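# Fit pipe clamp and hex screw onto mat outlines

## Task

Place the pipe clamp and the hex screw onto their matching shapes printed on the dark green felt mat, each lying fully on the mat and fitting its own outline (each part is judged on its own), with neither part inside, on top of or beneath another, no other objects on the mat, and nothing tipped over.

## Robot and tools

Robot: one arm (yam_ultra) with a two-finger parallel gripper. Its fingers point along the gripper's +z axis and close along its y axis. end_effector_position is the pinch point between the pads, about 1 cm short of the fingertips. The only camera is cam_wrist (672x504, fisheye), mounted on the wrist. A reference picture called manual shows the target layout; show_instructions displays it again.

Frames: every hand pose, target and velocity in calls and results is in the arm's base frame, not the table frame. The table (scene) frame has its origin on the tabletop under the base, +z up, +y to the left when facing +x. The base sits at (0, 0, +0.313) m in that frame and is tilted, quat_wxyz (+0.884, +0.331, +0.325, +0.053); in base coordinates, straight up is roughly (-0.539, +0.620, +0.570). So 'raise the hand' means stepping along that vector, not along base z. Reported poses can be off by a few centimetres, more when reaching far.

Row format (used by both motion tools): 8 numbers, [x, y, z, qw, qx, qy, qz, opening]. x, y, z is an absolute position for the pinch point in metres, base frame; qw..qz is an absolute orientation quaternion, w first, base frame. opening is on a -1 to +1 scale: +1 fully open (0.094 m), -1 closed. There is a single arm, so each row is for that arm only.

execute_actions: actions is a list of actions; each action is a list of up to 15 rows, one per 1/30 s control step, and a short action repeats its last row to fill 15 steps. Each action's target must lie within 0.6 m of the gripper's position at that action's start, measured along each gripper axis; the first action is checked against the latest reported state, and a failure or malformed action rejects the whole call. Repeat the desired quaternion in every row; do not copy the reported one, which drifts. cameras: list of names, ["all"], or []; by default images come only for an empty actions list. An empty actions list is a cheap way to look and to see full state.

move: target is one row or a list of up to 15 rows (absolute poses, base frame), followed as straight segments from the current Hand target. speed: m/s, 0.002 to 2.9 (default 0.25), one value or one per segment; rotation is capped at twice that in rad/s. blend: metres of corner rounding per waypoint (0 = stop at each). opening_speed: rate of the opening command per second on the -1..1 scale, at least 0.2; use it to close gently. grip_force: per-pad limit in newtons, 10 to 50, persists until changed; lower values close slowly. blocking=false returns early while the move runs; a new move replaces it. The whole path must fit in about 10 s. The result adds a move: line: done (settled within 10 mm and 2 degrees), off_target, moving, held or fault, plus limits (paced = clipped, held = steps withheld). done does not prove free space or contact. Paths do not avoid obstacles; keep them away from the base, since passing near it can whip the elbow round.

wait: seconds (0 to 3600); lets the scene run, a running move continues. stop: brakes a running move. zoom_image: camera "cam_wrist", region [x0, y0, x1, y1] in pixels of its latest image, at most 504 by 504. show_instructions: shows reference images. read_manual: licence texts only. finished_scene: scene = this scene's number; ends it for good.

Control behaviour: each step the commanded orientation is clipped to within 40 degrees of the measured one, and damped IK favours position. One action may fall short; finish the remainder next time. Friction and gravity can leave the hand a few centimetres off in free air. To keep the gripper unchanged, resend its current command; 0 means half open, not 'no change'.

Result lines: the end-effector pose, Hand target, Tool commands, Joint positions (last value is finger opening in metres), joint velocities (may be omitted when all within noise), joint torques (offset, noisy; joints 1-3 wrap at ±28 N m), grip_measured (same scale as opening; up to ~2.5 mm wide when empty, a few mm narrower than a squeezed part), grip_effort_nm (motor effort, negative closing; not a pad force, and it keeps a residue at rest). Action results also list positions at some steps. MOTOR HOT appears at 75 °C; 90 °C triggers a fault that folds the arm and idles it. Avoid holding loads stretched out or pushing at unreachable poses.

Avoid: dropping parts or releasing them while moving, fast contacts, pressing far past a contact, striking the table, camera stand or heavy items, letting anything fall from a height or off the table, and knocking parts over. Place parts low and release by opening well above grip_measured. Loose parts can get small random nudges, so check placement before finishing.

Each tool is called by a JSON object that holds its "op" and its "data".

Reference images:

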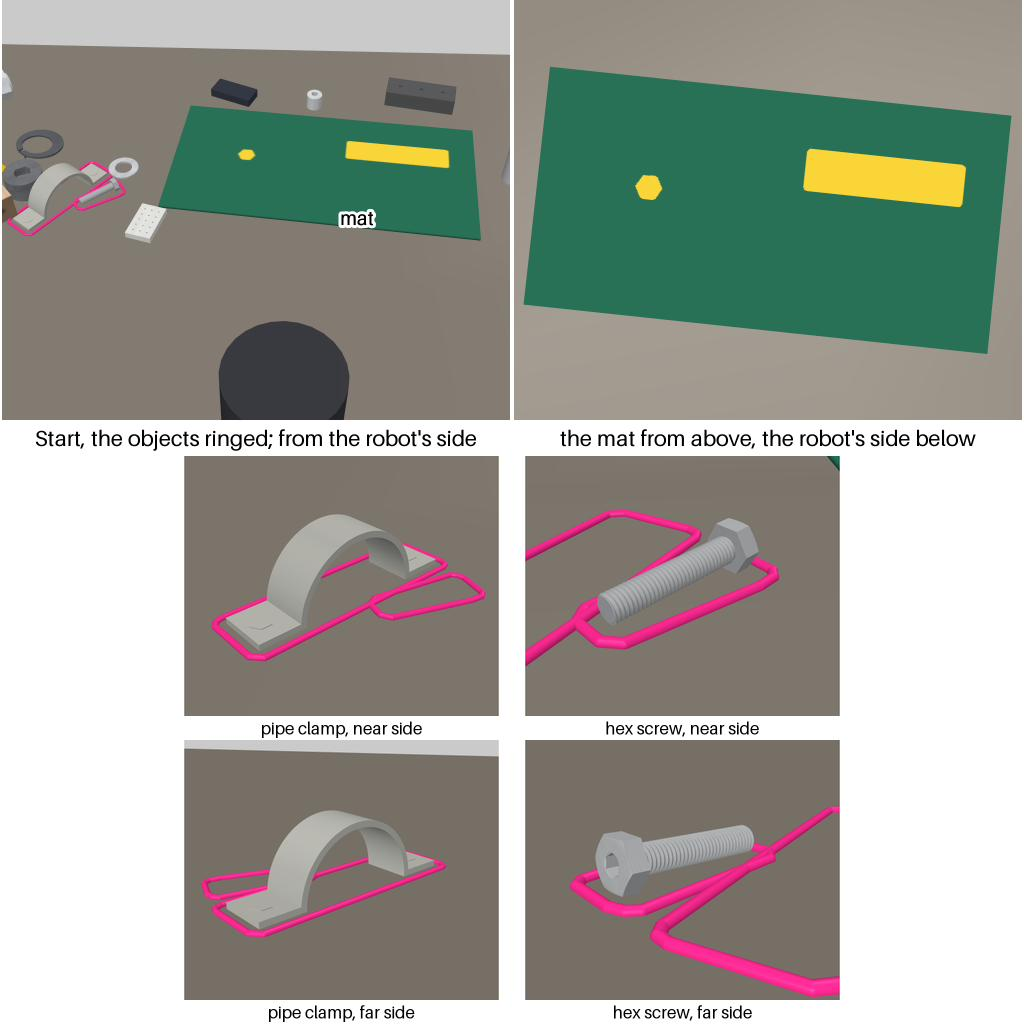

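## Session

{"op": "execute_actions", "data": {"actions": []}}

Scene clock: 0.00 s.
end_effector_position=(+0.3899, +0.0506, +0.1509) grip_measured=+1.000 grip_effort_nm=n/a end_effector_quat_wxyz=(+0.582, -0.305, +0.665, -0.354)
Joint positions: [0.322 1.564 0.316 1.169 0.437 -0.942 0.094]
Joint velocities: within noise
Joint torques (N m): no reading
Heat: 46 °C.
Hand target: +0.3900, +0.0582, +0.1565; +0.594, -0.308, +0.658, -0.346
Tool commands: gripper/opening=+1.0

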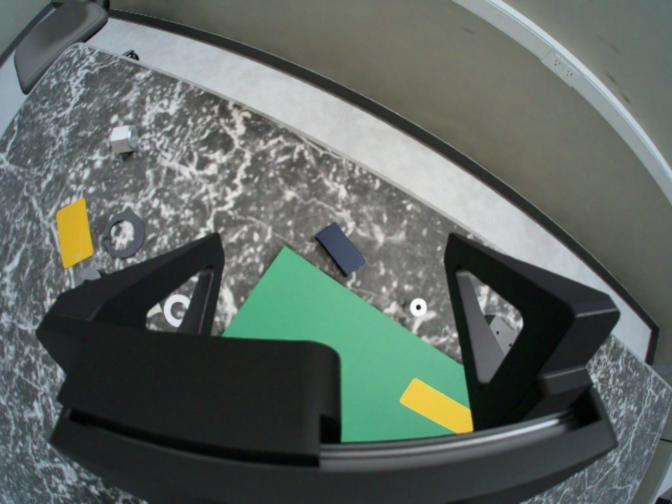

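{"op": "move", "data": {"target": [0.331, 0.169, 0.028, 0.444, -0.370, 0.749, -0.324, 1.0], "speed": 0.4, "cameras": ["all"]}}

Scene clock: 28.93 s.
end_effector_position=(+0.3317, +0.1563, +0.0215) grip_measured=+1.000 grip_effort_nm=-0.01 end_effector_quat_wxyz=(+0.436, -0.370, +0.750, -0.333)
Joint positions: [0.834 1.877 0.473 0.704 0.903 -0.527 0.094]
Joint torques (N m): [8.35 -5.41 3.78 0.44 -0.06 0.11]
Heat: 45 °C.
Hand target: +0.3308, +0.1685, +0.0292; +0.446, -0.372, +0.746, -0.326
Off the commanded pose: 0.014 m, 1 deg.
move: off_target

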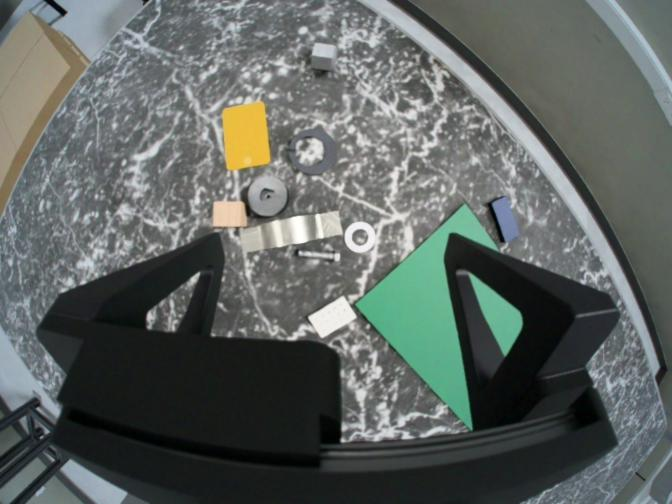

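{"op": "zoom_image", "data": {"camera": "cam_wrist", "region": [200, 160, 400, 310]}}

Scaled by 2.520 from the camera's image (finer frame: 960x720).

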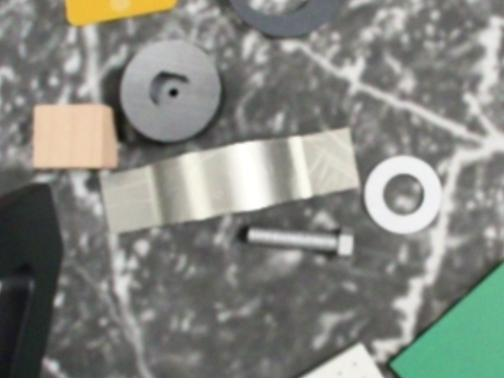

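{"op": "move", "data": {"target": [0.400, 0.1175, -0.0877, 0.4164, 0.3430, 0.8167, -0.2047, 0.0], "speed": 0.4, "cameras": ["all"]}}

Scene clock: 68.37 s.
end_effector_position=(+0.3993, +0.1169, -0.0861) grip_measured=+0.002 grip_effort_nm=-0.09 end_effector_quat_wxyz=(+0.415, +0.341, +0.820, -0.200)
Joint positions: [0.643 2.431 1.252 -0.275 0.952 1.37 0.047]
Joint torques (N m): [9.37 -5.76 2.56 -0.11 -0.04 0.11]
Heat: 45 °C.
Hand target: +0.3993, +0.1186, -0.0880; +0.412, +0.342, +0.820, -0.201
Off the commanded pose: 0.002 m, 1 deg.
move: done

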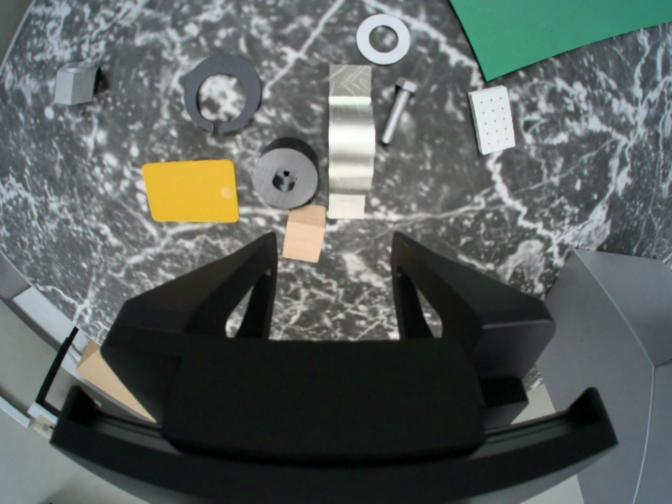

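{"op": "zoom_image", "data": {"camera": "cam_wrist", "region": [230, 0, 530, 240]}}

Scaled by 1.680 from the camera's image (finer frame: 960x720).

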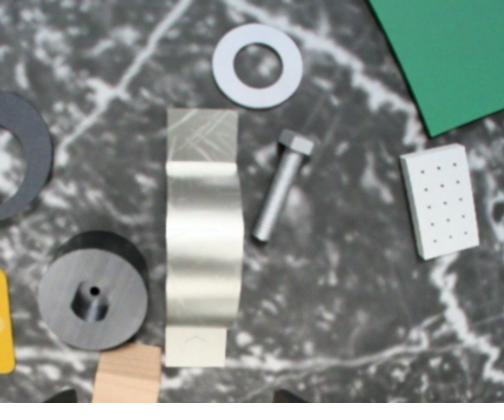

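{"op": "move", "data": {"target": [0.4239, 0.0817, -0.1066, 0.4194, 0.3509, 0.8114, -0.2066, -0.22], "speed": 0.25, "cameras": ["all"]}}

Scene clock: 121.33 s.
end_effector_position=(+0.4265, +0.0769, -0.1044) grip_measured=-0.218 grip_effort_nm=-0.09 end_effector_quat_wxyz=(+0.419, +0.360, +0.808, -0.208)
Joint positions: [0.522 2.494 1.252 -0.087 0.952 1.235 0.037]
Joint torques (N m): [10.35 -6.34 0.09 0.13 0 -0.12]
Heat: 44 °C.
Hand target: +0.4240, +0.0819, -0.1067; +0.419, +0.351, +0.811, -0.206
Off the commanded pose: 0.006 m, 1 deg.
move: done

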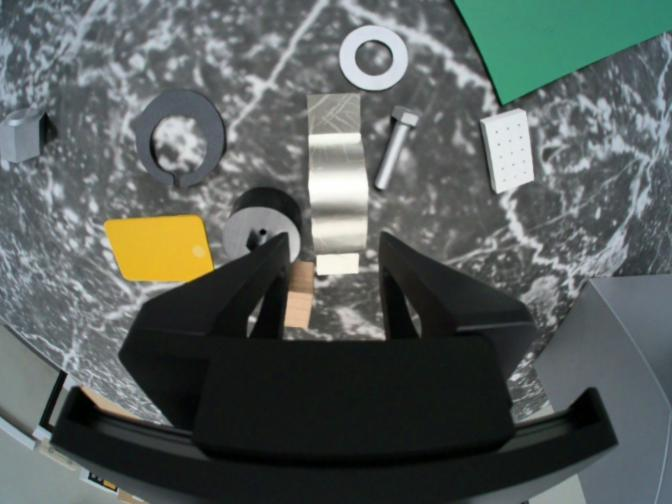

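{"op": "move", "data": {"target": [0.4440, 0.0591, -0.1314, 0.4185, 0.3420, 0.8172, -0.2010, -0.22], "speed": 0.12, "cameras": ["all"]}}

Scene clock: 129.07 s.
end_effector_position=(+0.4437, +0.0551, -0.1289) grip_measured=-0.218 grip_effort_nm=-0.09 end_effector_quat_wxyz=(+0.416, +0.346, +0.815, -0.208)
Joint positions: [0.448 2.57 1.252 0.103 0.921 1.073 0.037]
Joint torques (N m): [9.7 -6.08 -0.13 0.26 -0.07 -0.12]
Heat: 43 °C.
Hand target: +0.4441, +0.0594, -0.1313; +0.418, +0.342, +0.817, -0.201
Off the commanded pose: 0.005 m, 1 deg.
move: done

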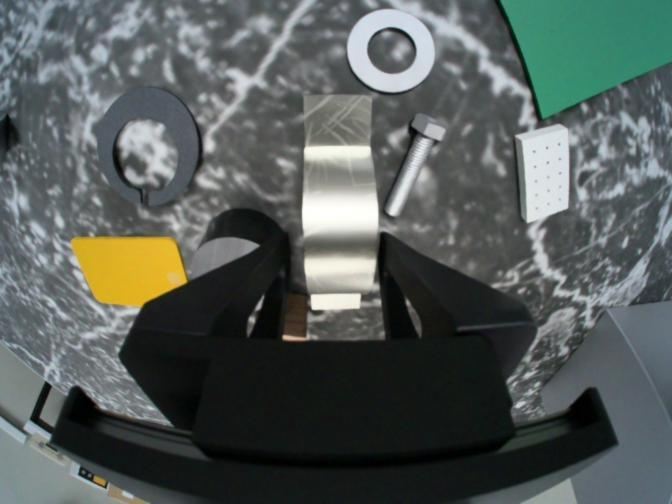

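{"op": "zoom_image", "data": {"camera": "cam_wrist", "region": [240, 130, 440, 330]}}

Scaled by 2.520 from the camera's image (finer frame: 960x720).

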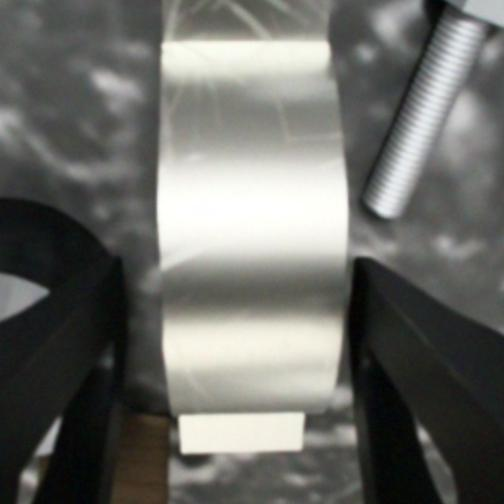

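{"op": "move", "data": {"target": [0.4440, 0.0591, -0.1314, 0.4185, 0.3420, 0.8172, -0.2010, -0.65], "speed": 0.12, "opening_speed": 0.4, "cameras": ["all"]}}

Scene clock: 139.77 s.
end_effector_position=(+0.4446, +0.0557, -0.1287) grip_measured=-0.469 grip_effort_nm=-1.03 end_effector_quat_wxyz=(+0.418, +0.347, +0.814, -0.205)
Joint positions: [0.448 2.57 1.252 0.109 0.92 1.073 0.025]
Joint torques (N m): [9.66 -6.09 -0.14 0.2 -0.05 -0.11]
Heat: 43 °C.
Hand target: +0.4440, +0.0591, -0.1314; +0.418, +0.342, +0.817, -0.201
Off the commanded pose: 0.004 m, 1 deg.
move: done

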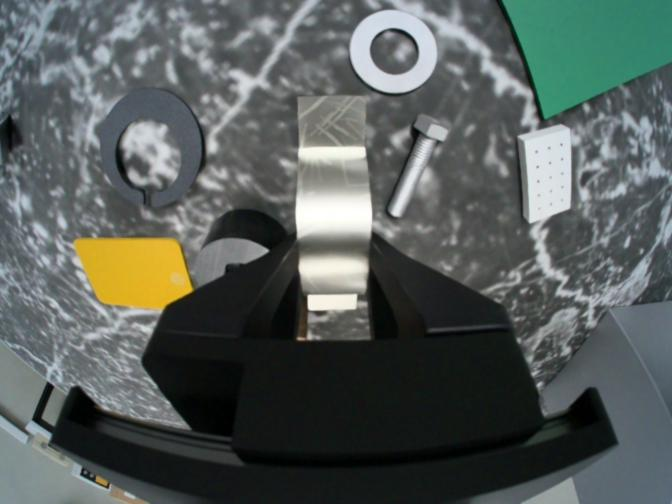

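{"op": "move", "data": {"target": [[0.4138, 0.0938, -0.0995, 0.4185, 0.3420, 0.8172, -0.2010, -0.65], [0.3532, -0.1765, 0.1530, 0.0188, -0.5541, 0.6911, -0.4636, -0.65]], "speed": [0.2, 0.4], "blend": [0.02, 0], "cameras": ["all"]}}

Scene clock: 149.90 s.
end_effector_position=(+0.3516, -0.1791, +0.1411) grip_measured=-0.469 grip_effort_nm=-1.03 end_effector_quat_wxyz=(+0.009, -0.545, +0.700, -0.461)
Joint positions: [-0.248 1.409 0.812 -0.123 0.512 -1.808 0.025]
Joint torques (N m): [2.28 -10.7 2.95 -0.13 -0.17 -0.14]
Heat: 43 °C.
Hand target: +0.3527, -0.1774, +0.1532; +0.019, -0.547, +0.695, -0.466
Off the commanded pose: 0.012 m, 2 deg.
move: off_target

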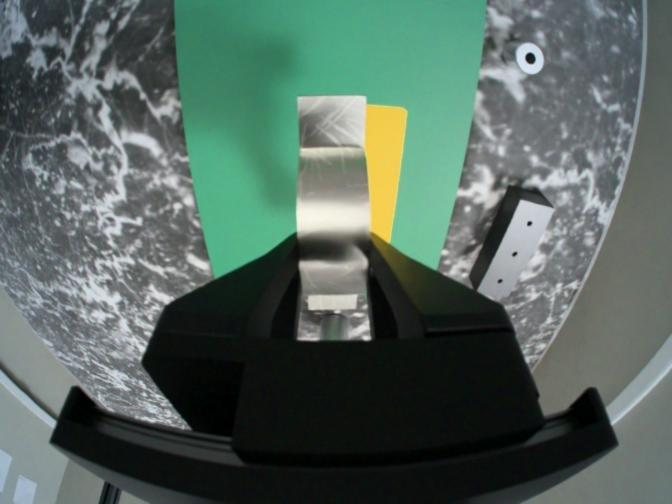

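{"op": "zoom_image", "data": {"camera": "cam_wrist", "region": [260, 60, 480, 280]}}

Scaled by 2.291 from the camera's image (finer frame: 960x720).

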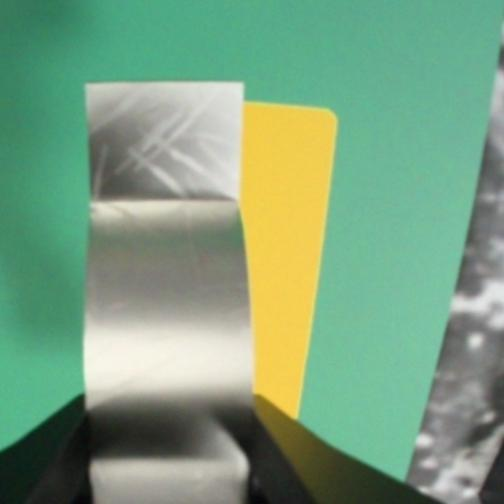

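{"op": "move", "data": {"target": [0.3010, -0.2246, 0.1559, 0.0188, -0.5541, 0.6911, -0.4636, -0.65], "speed": 0.25, "cameras": ["all"]}}

Scene clock: 166.80 s.
end_effector_position=(+0.3027, -0.2268, +0.1492) grip_measured=-0.470 grip_effort_nm=-1.03 end_effector_quat_wxyz=(+0.011, -0.552, +0.697, -0.457)
Joint positions: [-0.504 1.267 0.732 -0.121 0.3 -1.992 0.025]
Joint torques (N m): [0.73 -10.92 1.1 0.05 -0.16 -0.14]
Heat: 42 °C.
Hand target: +0.3010, -0.2243, +0.1552; +0.019, -0.554, +0.692, -0.462
Off the commanded pose: 0.007 m, 1 deg.
move: done

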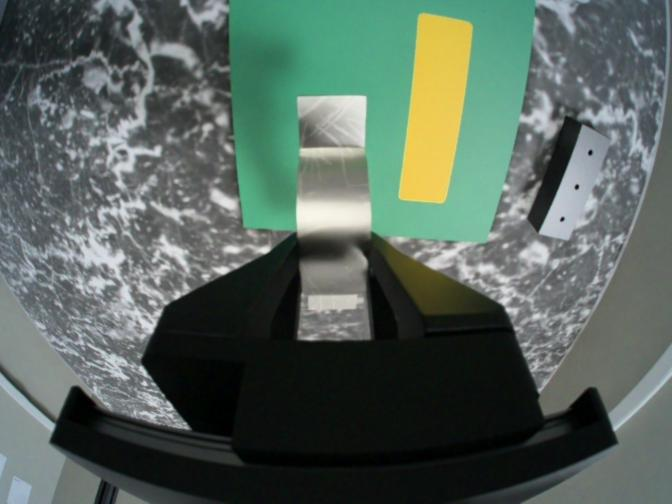

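{"op": "zoom_image", "data": {"camera": "cam_wrist", "region": [380, 0, 550, 250]}}

{"op": "zoom_image", "data": {"camera": "cam_wrist", "region": [230, 80, 430, 330]}}

Scaled by 2.016 from the camera's image (finer frame: 960x720).

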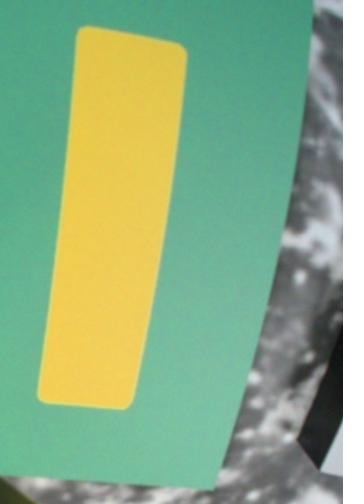

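Scaled by 2.016 from the camera's image (finer frame: 960x720).

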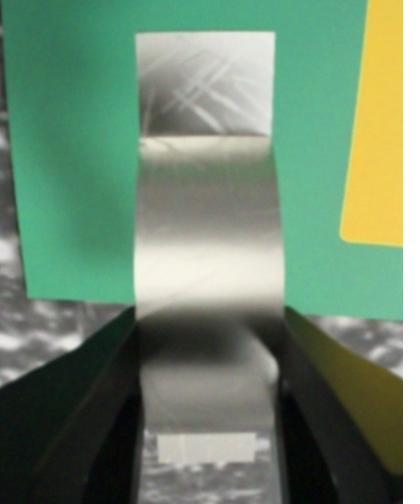

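{"op": "move", "data": {"target": [0.3822, -0.2111, 0.1601, 0.0341, -0.5499, 0.6913, -0.4678, -0.65], "speed": 0.2, "cameras": ["all"]}}

Scene clock: 196.17 s.
end_effector_position=(+0.3757, -0.2156, +0.1577) grip_measured=-0.470 grip_effort_nm=-1.04 end_effector_quat_wxyz=(+0.028, -0.551, +0.692, -0.466)
Joint positions: [-0.366 1.496 0.934 -0.092 0.386 -1.903 0.025]
Joint torques (N m): [3.93 -8.17 2.99 0.11 0.05 0.11]
Heat: 42 °C.
Hand target: +0.3821, -0.2114, +0.1604; +0.033, -0.551, +0.690, -0.468
Off the commanded pose: 0.008 m, 1 deg.
move: done

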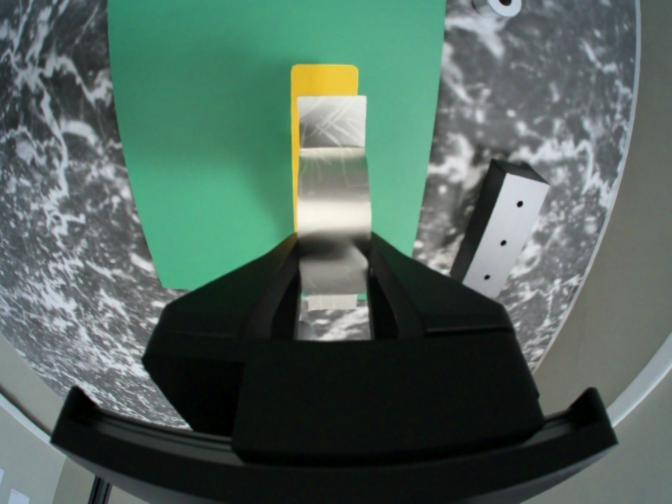

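{"op": "zoom_image", "data": {"camera": "cam_wrist", "region": [270, 50, 390, 250]}}

Scaled by 2.520 from the camera's image (finer frame: 960x720).

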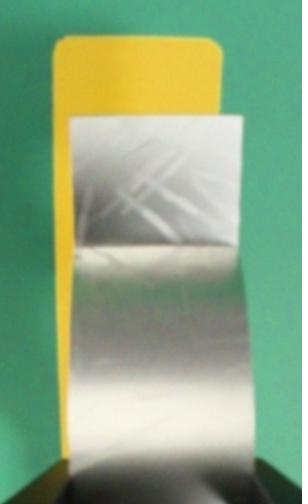

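{"op": "move", "data": {"target": [0.3942, -0.2192, 0.1394, 0.0326, -0.5414, 0.6995, -0.4650, -0.65], "speed": 0.1, "cameras": ["all"]}}

{"op": "zoom_image", "data": {"camera": "cam_wrist", "region": [270, 50, 390, 250]}}

Scene clock: 218.07 s.
end_effector_position=(+0.3883, -0.2215, +0.1356) grip_measured=-0.470 grip_effort_nm=-1.03 end_effector_quat_wxyz=(+0.028, -0.543, +0.702, -0.460)
Joint positions: [-0.366 1.589 0.944 -0.028 0.392 -1.873 0.025]
Joint torques (N m): [3.66 -8.58 2.22 0.16 0.04 0.11]
Heat: 42 °C.
Hand target: +0.3941, -0.2192, +0.1396; +0.034, -0.540, +0.701, -0.465
Off the commanded pose: 0.007 m, 1 deg.
move: done

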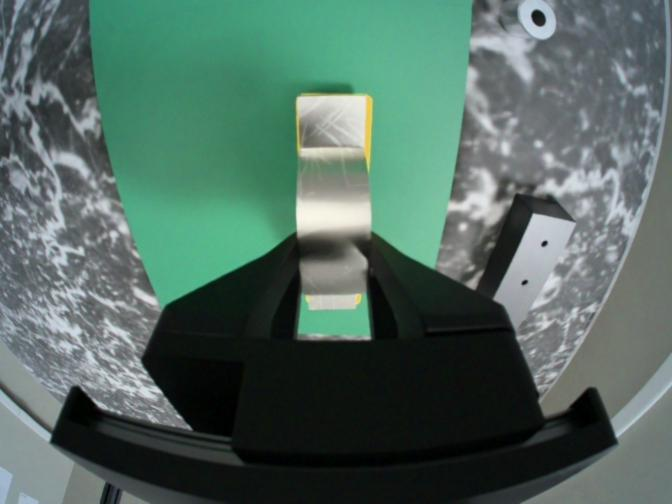

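Scaled by 2.520 from the camera's image (finer frame: 960x720).

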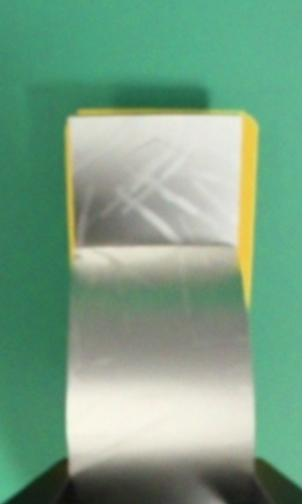

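{"op": "zoom_image", "data": {"camera": "cam_wrist", "region": [285, 80, 385, 160]}}

{"op": "zoom_image", "data": {"camera": "cam_wrist", "region": [285, 260, 385, 340]}}

Scaled by 5.040 from the camera's image (finer frame: 960x720).

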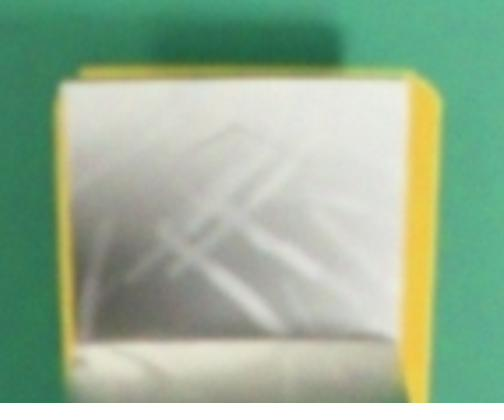

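Scaled by 5.040 from the camera's image (finer frame: 960x720).

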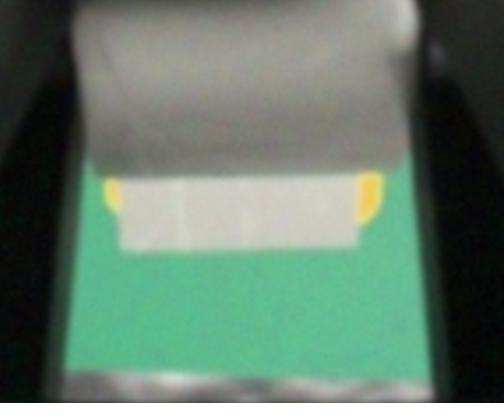

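{"op": "move", "data": {"target": [0.3965, -0.2261, 0.1381, 0.0327, -0.5386, 0.6997, -0.4682, -0.65], "speed": 0.06, "cameras": ["all"]}}

{"op": "zoom_image", "data": {"camera": "cam_wrist", "region": [285, 80, 385, 160]}}

{"op": "zoom_image", "data": {"camera": "cam_wrist", "region": [285, 260, 385, 340]}}

Scene clock: 243.10 s.
end_effector_position=(+0.3924, -0.2231, +0.1349) grip_measured=-0.470 grip_effort_nm=-1.03 end_effector_quat_wxyz=(+0.030, -0.541, +0.701, -0.463)
Joint positions: [-0.366 1.604 0.949 -0.008 0.392 -1.873 0.025]
Joint torques (N m): [2.29 -8.34 2.39 0.19 -0.04 -0.06]
Heat: 41 °C.
Hand target: +0.3963, -0.2260, +0.1380; +0.033, -0.539, +0.700, -0.468
Off the commanded pose: 0.006 m, 1 deg.
move: done

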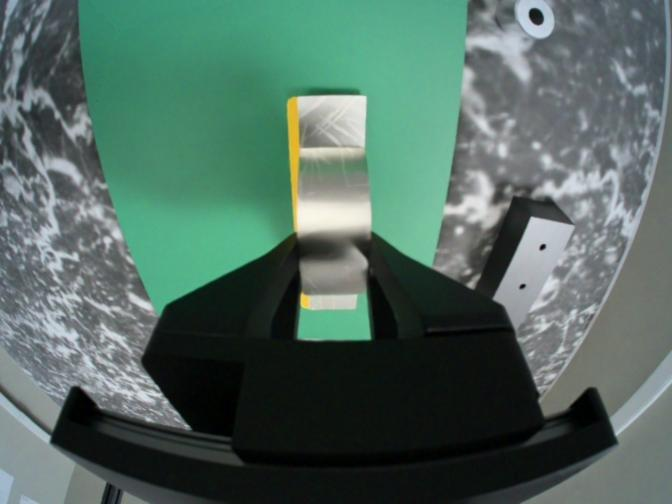

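Scaled by 5.040 from the camera's image (finer frame: 960x720).

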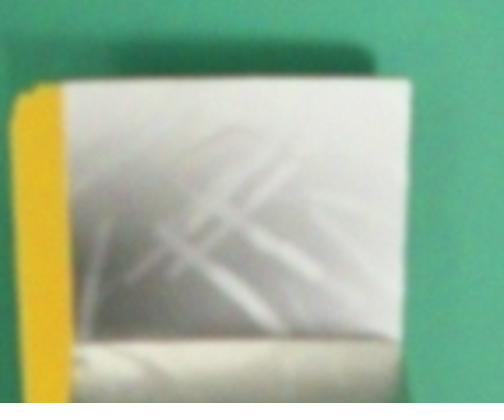

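Scaled by 5.040 from the camera's image (finer frame: 960x720).

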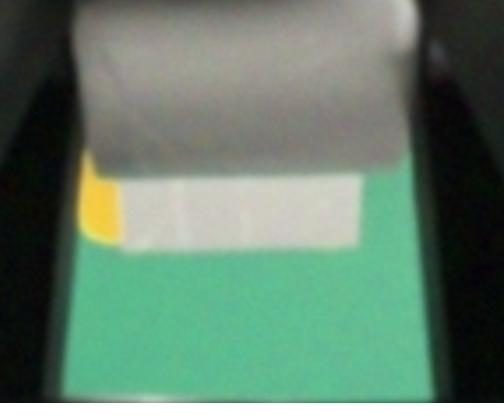

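{"op": "move", "data": {"target": [[0.4010, -0.2066, 0.1404, 0.0327, -0.5386, 0.6997, -0.4682, -0.65], [0.3948, -0.2282, 0.1373, 0.0327, -0.5386, 0.6997, -0.4682, -0.65]], "speed": 0.08, "cameras": ["all"]}}

{"op": "zoom_image", "data": {"camera": "cam_wrist", "region": [285, 80, 385, 160]}}

{"op": "zoom_image", "data": {"camera": "cam_wrist", "region": [285, 260, 385, 340]}}

Scene clock: 272.50 s.
end_effector_position=(+0.3894, -0.2296, +0.1364) grip_measured=-0.470 grip_effort_nm=-1.03 end_effector_quat_wxyz=(+0.025, -0.532, +0.705, -0.467)
Joint positions: [-0.378 1.604 0.949 -0.001 0.401 -1.871 0.025]
Joint torques (N m): [2.65 -8.55 1.84 0.2 -0.17 -0.15]
Heat: 41 °C.
Hand target: +0.3947, -0.2281, +0.1373; +0.033, -0.539, +0.700, -0.468
Off the commanded pose: 0.006 m, 1 deg.
move: done

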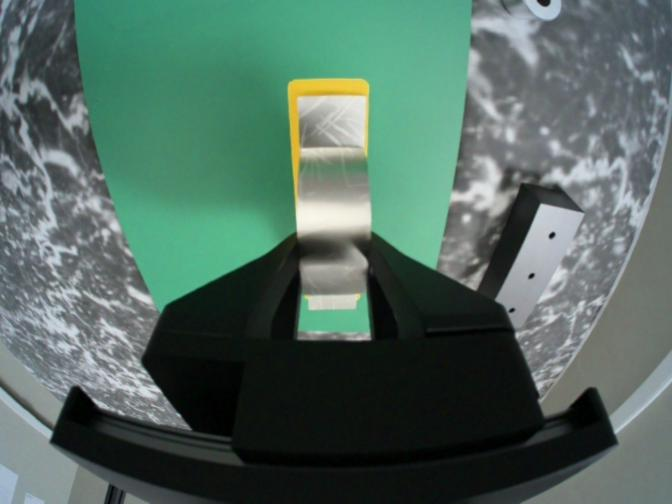

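Scaled by 5.040 from the camera's image (finer frame: 960x720).

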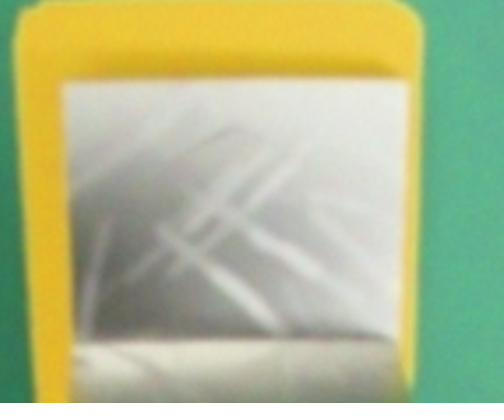

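Scaled by 5.040 from the camera's image (finer frame: 960x720).

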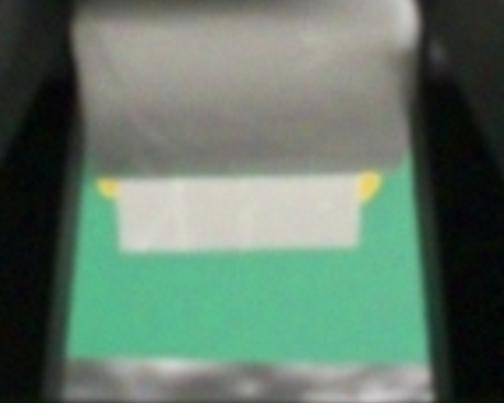

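{"op": "move", "data": {"target": [0.3981, -0.2241, 0.1362, 0.0367, -0.5487, 0.6954, -0.4627, -0.65], "speed": 0.06, "cameras": ["all"]}}

{"op": "zoom_image", "data": {"camera": "cam_wrist", "region": [285, 80, 385, 160]}}

{"op": "zoom_image", "data": {"camera": "cam_wrist", "region": [285, 260, 385, 340]}}

Scene clock: 289.67 s.
end_effector_position=(+0.3911, -0.2275, +0.1358) grip_measured=-0.470 grip_effort_nm=-1.04 end_effector_quat_wxyz=(+0.029, -0.540, +0.701, -0.465)
Joint positions: [-0.378 1.604 0.949 -0.001 0.386 -1.882 0.025]
Joint torques (N m): [3.12 -8.17 2.61 0.08 -0.18 -0.14]
Heat: 40 °C.
Hand target: +0.3980, -0.2240, +0.1362; +0.036, -0.549, +0.695, -0.463
Off the commanded pose: 0.008 m, 2 deg.
move: done

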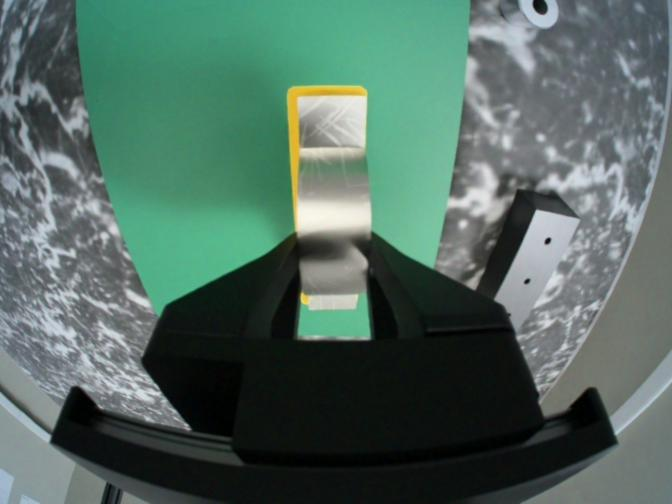

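Scaled by 5.040 from the camera's image (finer frame: 960x720).

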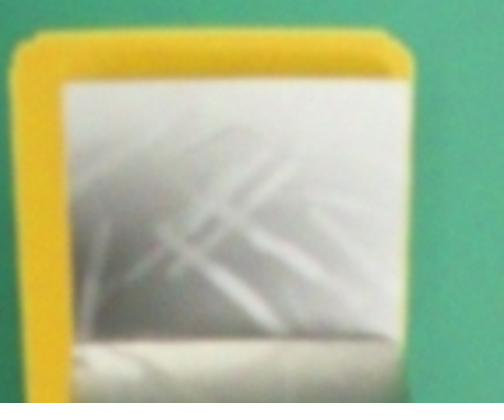

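Scaled by 5.040 from the camera's image (finer frame: 960x720).

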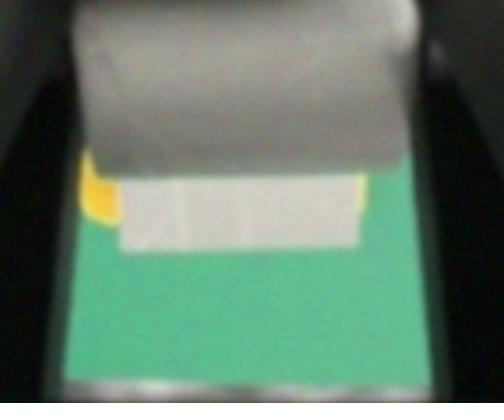

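{"op": "move", "data": {"target": [[0.4032, -0.2068, 0.1364, 0.0367, -0.5463, 0.6953, -0.4659, -0.65], [0.3970, -0.2284, 0.1333, 0.0367, -0.5463, 0.6953, -0.4659, -0.65]], "speed": 0.08, "cameras": ["all"]}}

{"op": "zoom_image", "data": {"camera": "cam_wrist", "region": [285, 80, 385, 160]}}

{"op": "zoom_image", "data": {"camera": "cam_wrist", "region": [285, 260, 385, 340]}}

Scene clock: 306.50 s.
end_effector_position=(+0.3917, -0.2298, +0.1350) grip_measured=-0.470 grip_effort_nm=-1.03 end_effector_quat_wxyz=(+0.028, -0.538, +0.701, -0.467)
Joint positions: [-0.383 1.61 0.949 0.009 0.386 -1.885 0.025]
Joint torques (N m): [2.43 -8.18 1.52 0.25 -0.23 -0.16]
Heat: 40 °C.
Hand target: +0.3969, -0.2285, +0.1335; +0.037, -0.546, +0.695, -0.466
Off the commanded pose: 0.006 m, 1 deg.
move: done

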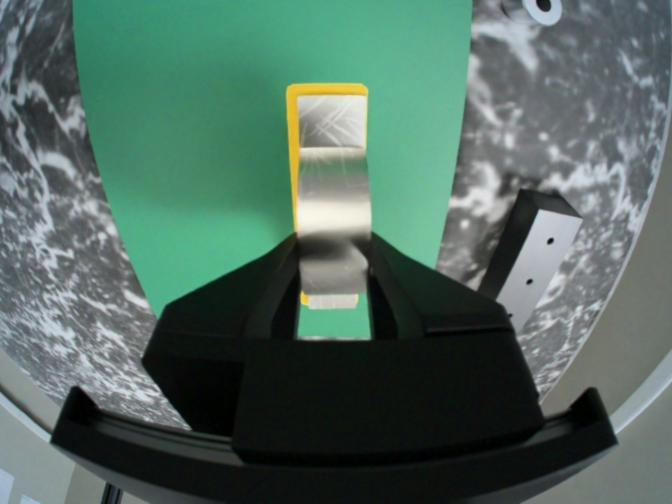

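Scaled by 5.040 from the camera's image (finer frame: 960x720).

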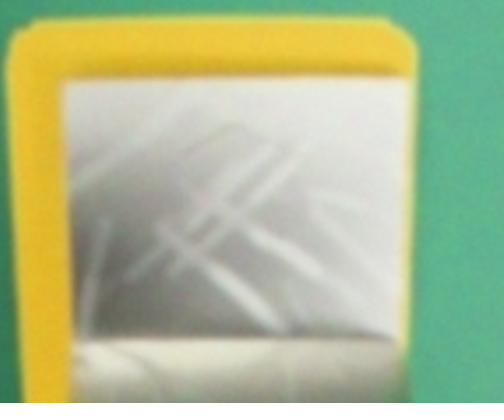

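Scaled by 5.040 from the camera's image (finer frame: 960x720).

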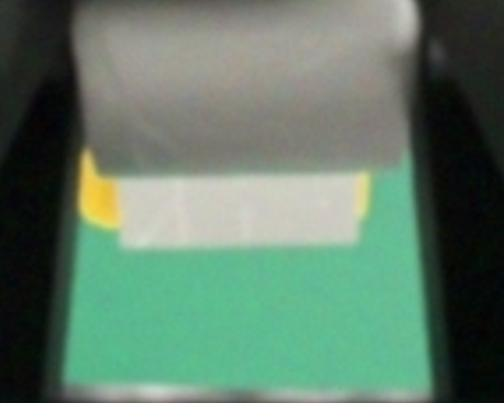

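{"op": "move", "data": {"target": [[0.4023, -0.2059, 0.1346, 0.0367, -0.5463, 0.6953, -0.4659, -0.65], [0.3961, -0.2275, 0.1315, 0.0367, -0.5463, 0.6953, -0.4659, -0.65]], "speed": 0.08, "cameras": ["all"]}}

{"op": "zoom_image", "data": {"camera": "cam_wrist", "region": [285, 80, 385, 160]}}

{"op": "zoom_image", "data": {"camera": "cam_wrist", "region": [285, 260, 385, 340]}}

Scene clock: 316.93 s.
end_effector_position=(+0.3927, -0.2297, +0.1362) grip_measured=-0.470 grip_effort_nm=-1.03 end_effector_quat_wxyz=(+0.029, -0.538, +0.699, -0.469)
Joint positions: [-0.381 1.61 0.949 0.015 0.388 -1.888 0.025]
Joint torques (N m): [2.47 -8.31 0.81 0.27 -0.24 -0.13]
Heat: 40 °C.
Hand target: +0.3960, -0.2273, +0.1315; +0.036, -0.547, +0.695, -0.466
Off the commanded pose: 0.006 m, 1 deg.
move: done

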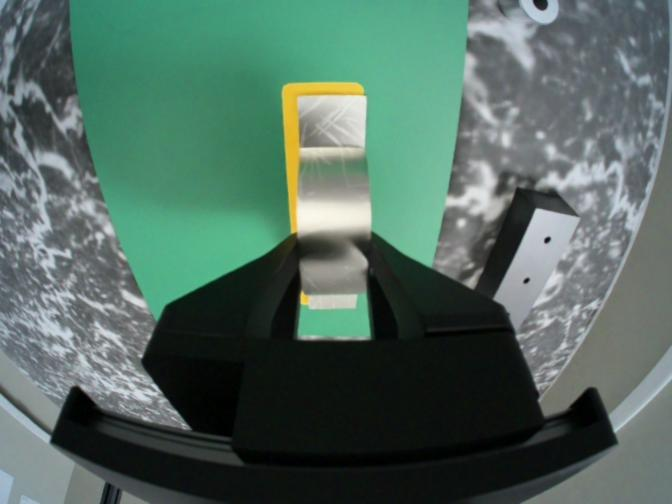

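Scaled by 5.040 from the camera's image (finer frame: 960x720).

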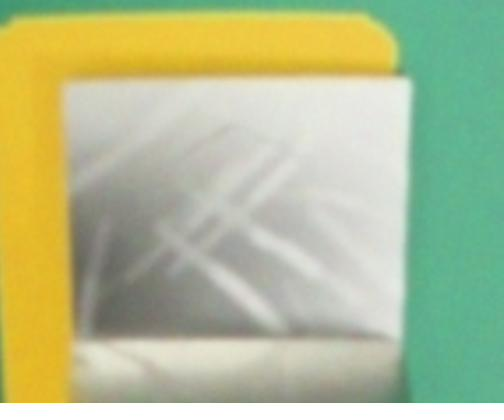

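Scaled by 5.040 from the camera's image (finer frame: 960x720).

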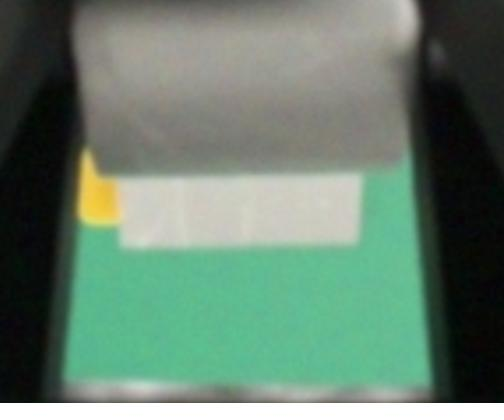

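{"op": "move", "data": {"target": [0.3941, -0.2267, 0.1287, 0.0334, -0.5495, 0.6969, -0.4601, -0.65], "speed": 0.08, "cameras": ["all"]}}

{"op": "zoom_image", "data": {"camera": "cam_wrist", "region": [275, 80, 375, 160]}}

{"op": "zoom_image", "data": {"camera": "cam_wrist", "region": [285, 260, 385, 340]}}

Scene clock: 342.40 s.
end_effector_position=(+0.3927, -0.2297, +0.1362) grip_measured=-0.470 grip_effort_nm=-1.03 end_effector_quat_wxyz=(+0.029, -0.538, +0.699, -0.469)
Joint positions: [-0.381 1.61 0.949 0.015 0.388 -1.888 0.025]
Joint torques (N m): [2.44 -8.34 0.83 0.12 -0.23 -0.11]
Heat: 39 °C.
Hand target: +0.3939, -0.2266, +0.1288; +0.033, -0.549, +0.697, -0.460
Off the commanded pose: 0.008 m, 2 deg.
move: done

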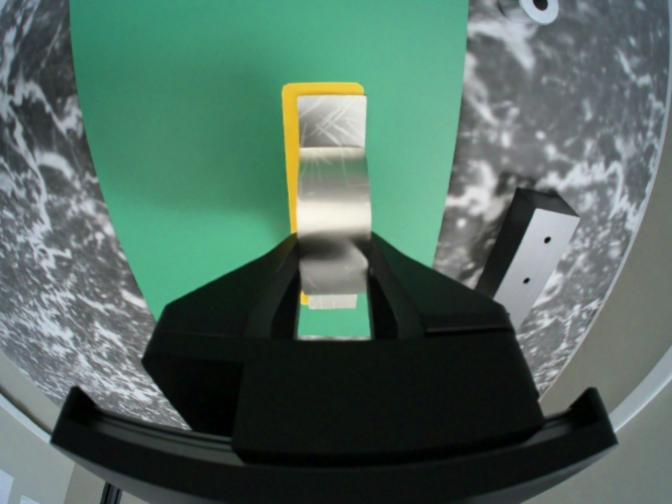

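Scaled by 5.040 from the camera's image (finer frame: 960x720).

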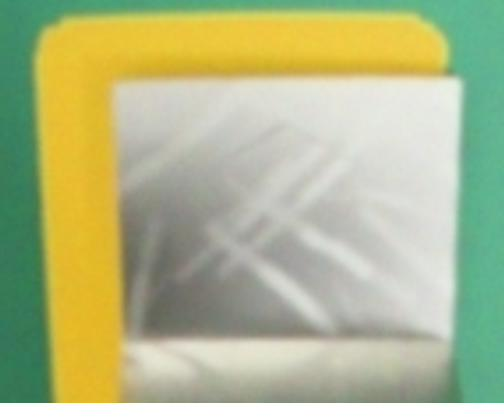

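Scaled by 5.040 from the camera's image (finer frame: 960x720).

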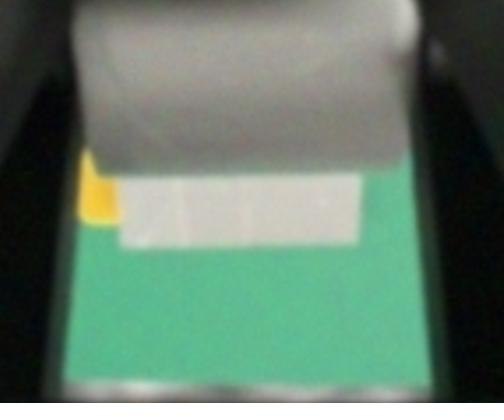

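{"op": "move", "data": {"target": [[0.3701, -0.1966, 0.1628, 0.0367, -0.5475, 0.6954, -0.4643, -0.65], [0.3949, -0.2263, 0.1362, 0.0367, -0.5475, 0.6954, -0.4643, -0.65]], "speed": 0.12, "cameras": ["all"]}}

{"op": "zoom_image", "data": {"camera": "cam_wrist", "region": [275, 80, 375, 160]}}

{"op": "zoom_image", "data": {"camera": "cam_wrist", "region": [285, 260, 385, 340]}}

Scene clock: 359.27 s.
end_effector_position=(+0.3892, -0.2267, +0.1344) grip_measured=-0.470 grip_effort_nm=-1.03 end_effector_quat_wxyz=(+0.029, -0.542, +0.701, -0.463)
Joint positions: [-0.38 1.599 0.942 -0.005 0.381 -1.885 0.025]
Joint torques (N m): [2.43 -8.42 2.11 0.18 -0.19 -0.13]
Heat: 39 °C.
Hand target: +0.3947, -0.2262, +0.1361; +0.037, -0.547, +0.696, -0.464
Off the commanded pose: 0.006 m, 1 deg.
move: done

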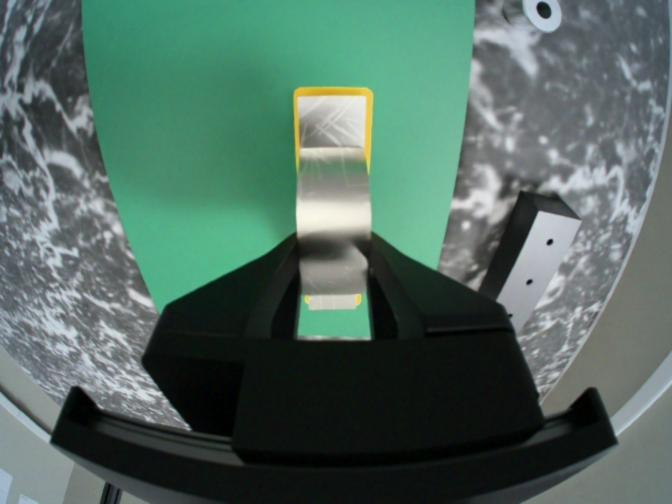

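Scaled by 5.040 from the camera's image (finer frame: 960x720).

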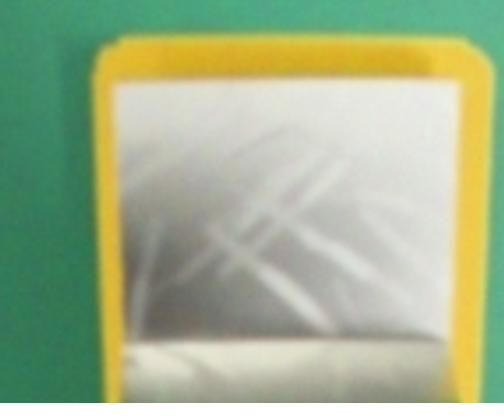

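Scaled by 5.040 from the camera's image (finer frame: 960x720).

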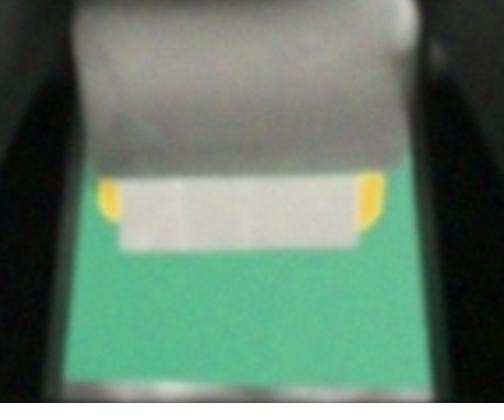

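{"op": "move", "data": {"target": [[0.3701, -0.1966, 0.1628, 0.0367, -0.5475, 0.6954, -0.4643, -0.65], [0.3972, -0.2285, 0.1344, 0.0367, -0.5475, 0.6954, -0.4643, -0.65]], "speed": [0.15, 0.1], "cameras": ["all"]}}

{"op": "zoom_image", "data": {"camera": "cam_wrist", "region": [275, 80, 375, 160]}}

{"op": "zoom_image", "data": {"camera": "cam_wrist", "region": [285, 260, 385, 340]}}

Scene clock: 373.20 s.
end_effector_position=(+0.3860, -0.2274, +0.1269) grip_measured=-0.470 grip_effort_nm=-1.04 end_effector_quat_wxyz=(+0.021, -0.546, +0.704, -0.453)
Joint positions: [-0.383 1.609 0.941 -0.02 0.385 -1.885 0.025]
Joint torques (N m): [2.35 -8.23 2.63 0.36 -0.25 -0.17]
Heat: 39 °C.
Hand target: +0.3968, -0.2283, +0.1347; +0.037, -0.547, +0.695, -0.464
Off the commanded pose: 0.014 m, 2 deg.
move: off_target

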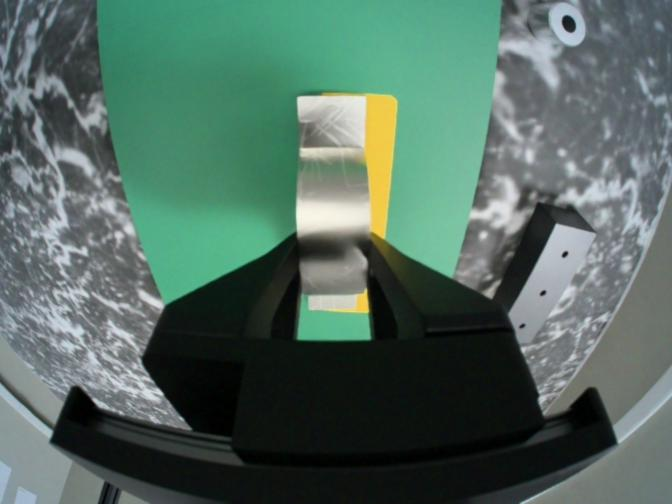

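Scaled by 5.040 from the camera's image (finer frame: 960x720).

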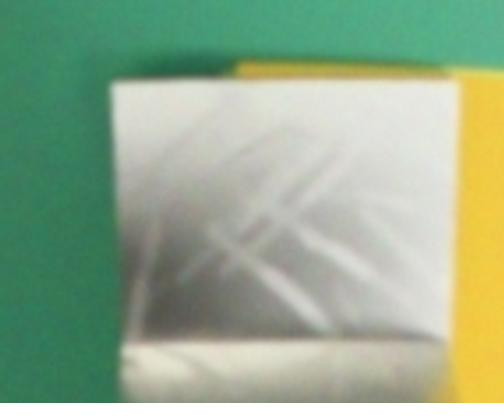

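Scaled by 5.040 from the camera's image (finer frame: 960x720).

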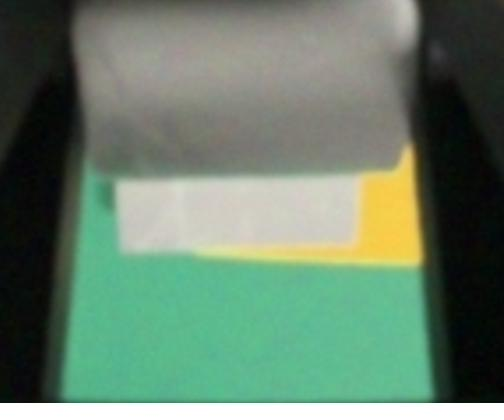

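{"op": "move", "data": {"target": [0.4025, -0.2307, 0.1428, 0.0433, -0.5413, 0.6923, -0.4758, -0.65], "speed": 0.06, "cameras": ["all"]}}

{"op": "zoom_image", "data": {"camera": "cam_wrist", "region": [275, 80, 375, 160]}}

{"op": "zoom_image", "data": {"camera": "cam_wrist", "region": [285, 260, 385, 340]}}

Scene clock: 385.27 s.
end_effector_position=(+0.3966, -0.2306, +0.1424) grip_measured=-0.470 grip_effort_nm=-1.03 end_effector_quat_wxyz=(+0.036, -0.536, +0.697, -0.475)
Joint positions: [-0.383 1.609 0.961 0.02 0.378 -1.888 0.025]
Joint torques (N m): [2.36 -8.16 2.24 0.26 -0.19 -0.13]
Heat: 38 °C.
Hand target: +0.4023, -0.2308, +0.1428; +0.043, -0.541, +0.692, -0.476
Off the commanded pose: 0.006 m, 1 deg.
move: done

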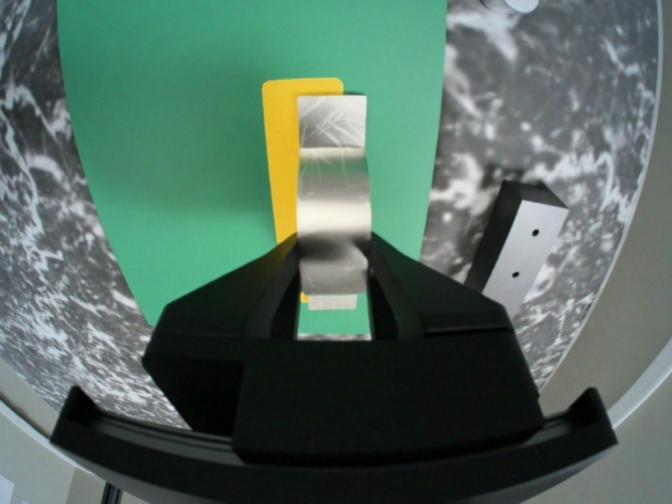

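Scaled by 5.040 from the camera's image (finer frame: 960x720).

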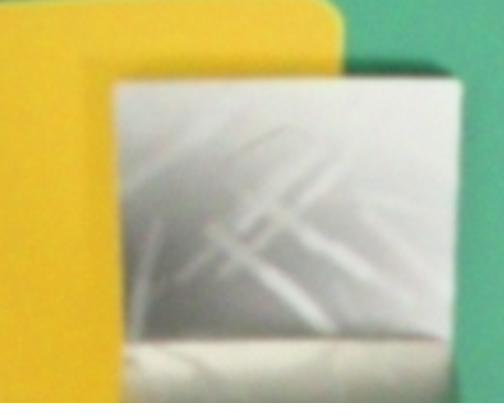

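Scaled by 5.040 from the camera's image (finer frame: 960x720).

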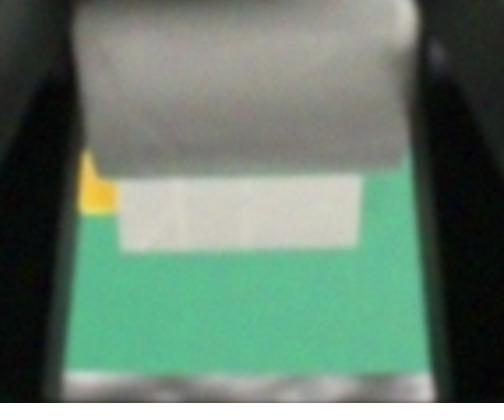

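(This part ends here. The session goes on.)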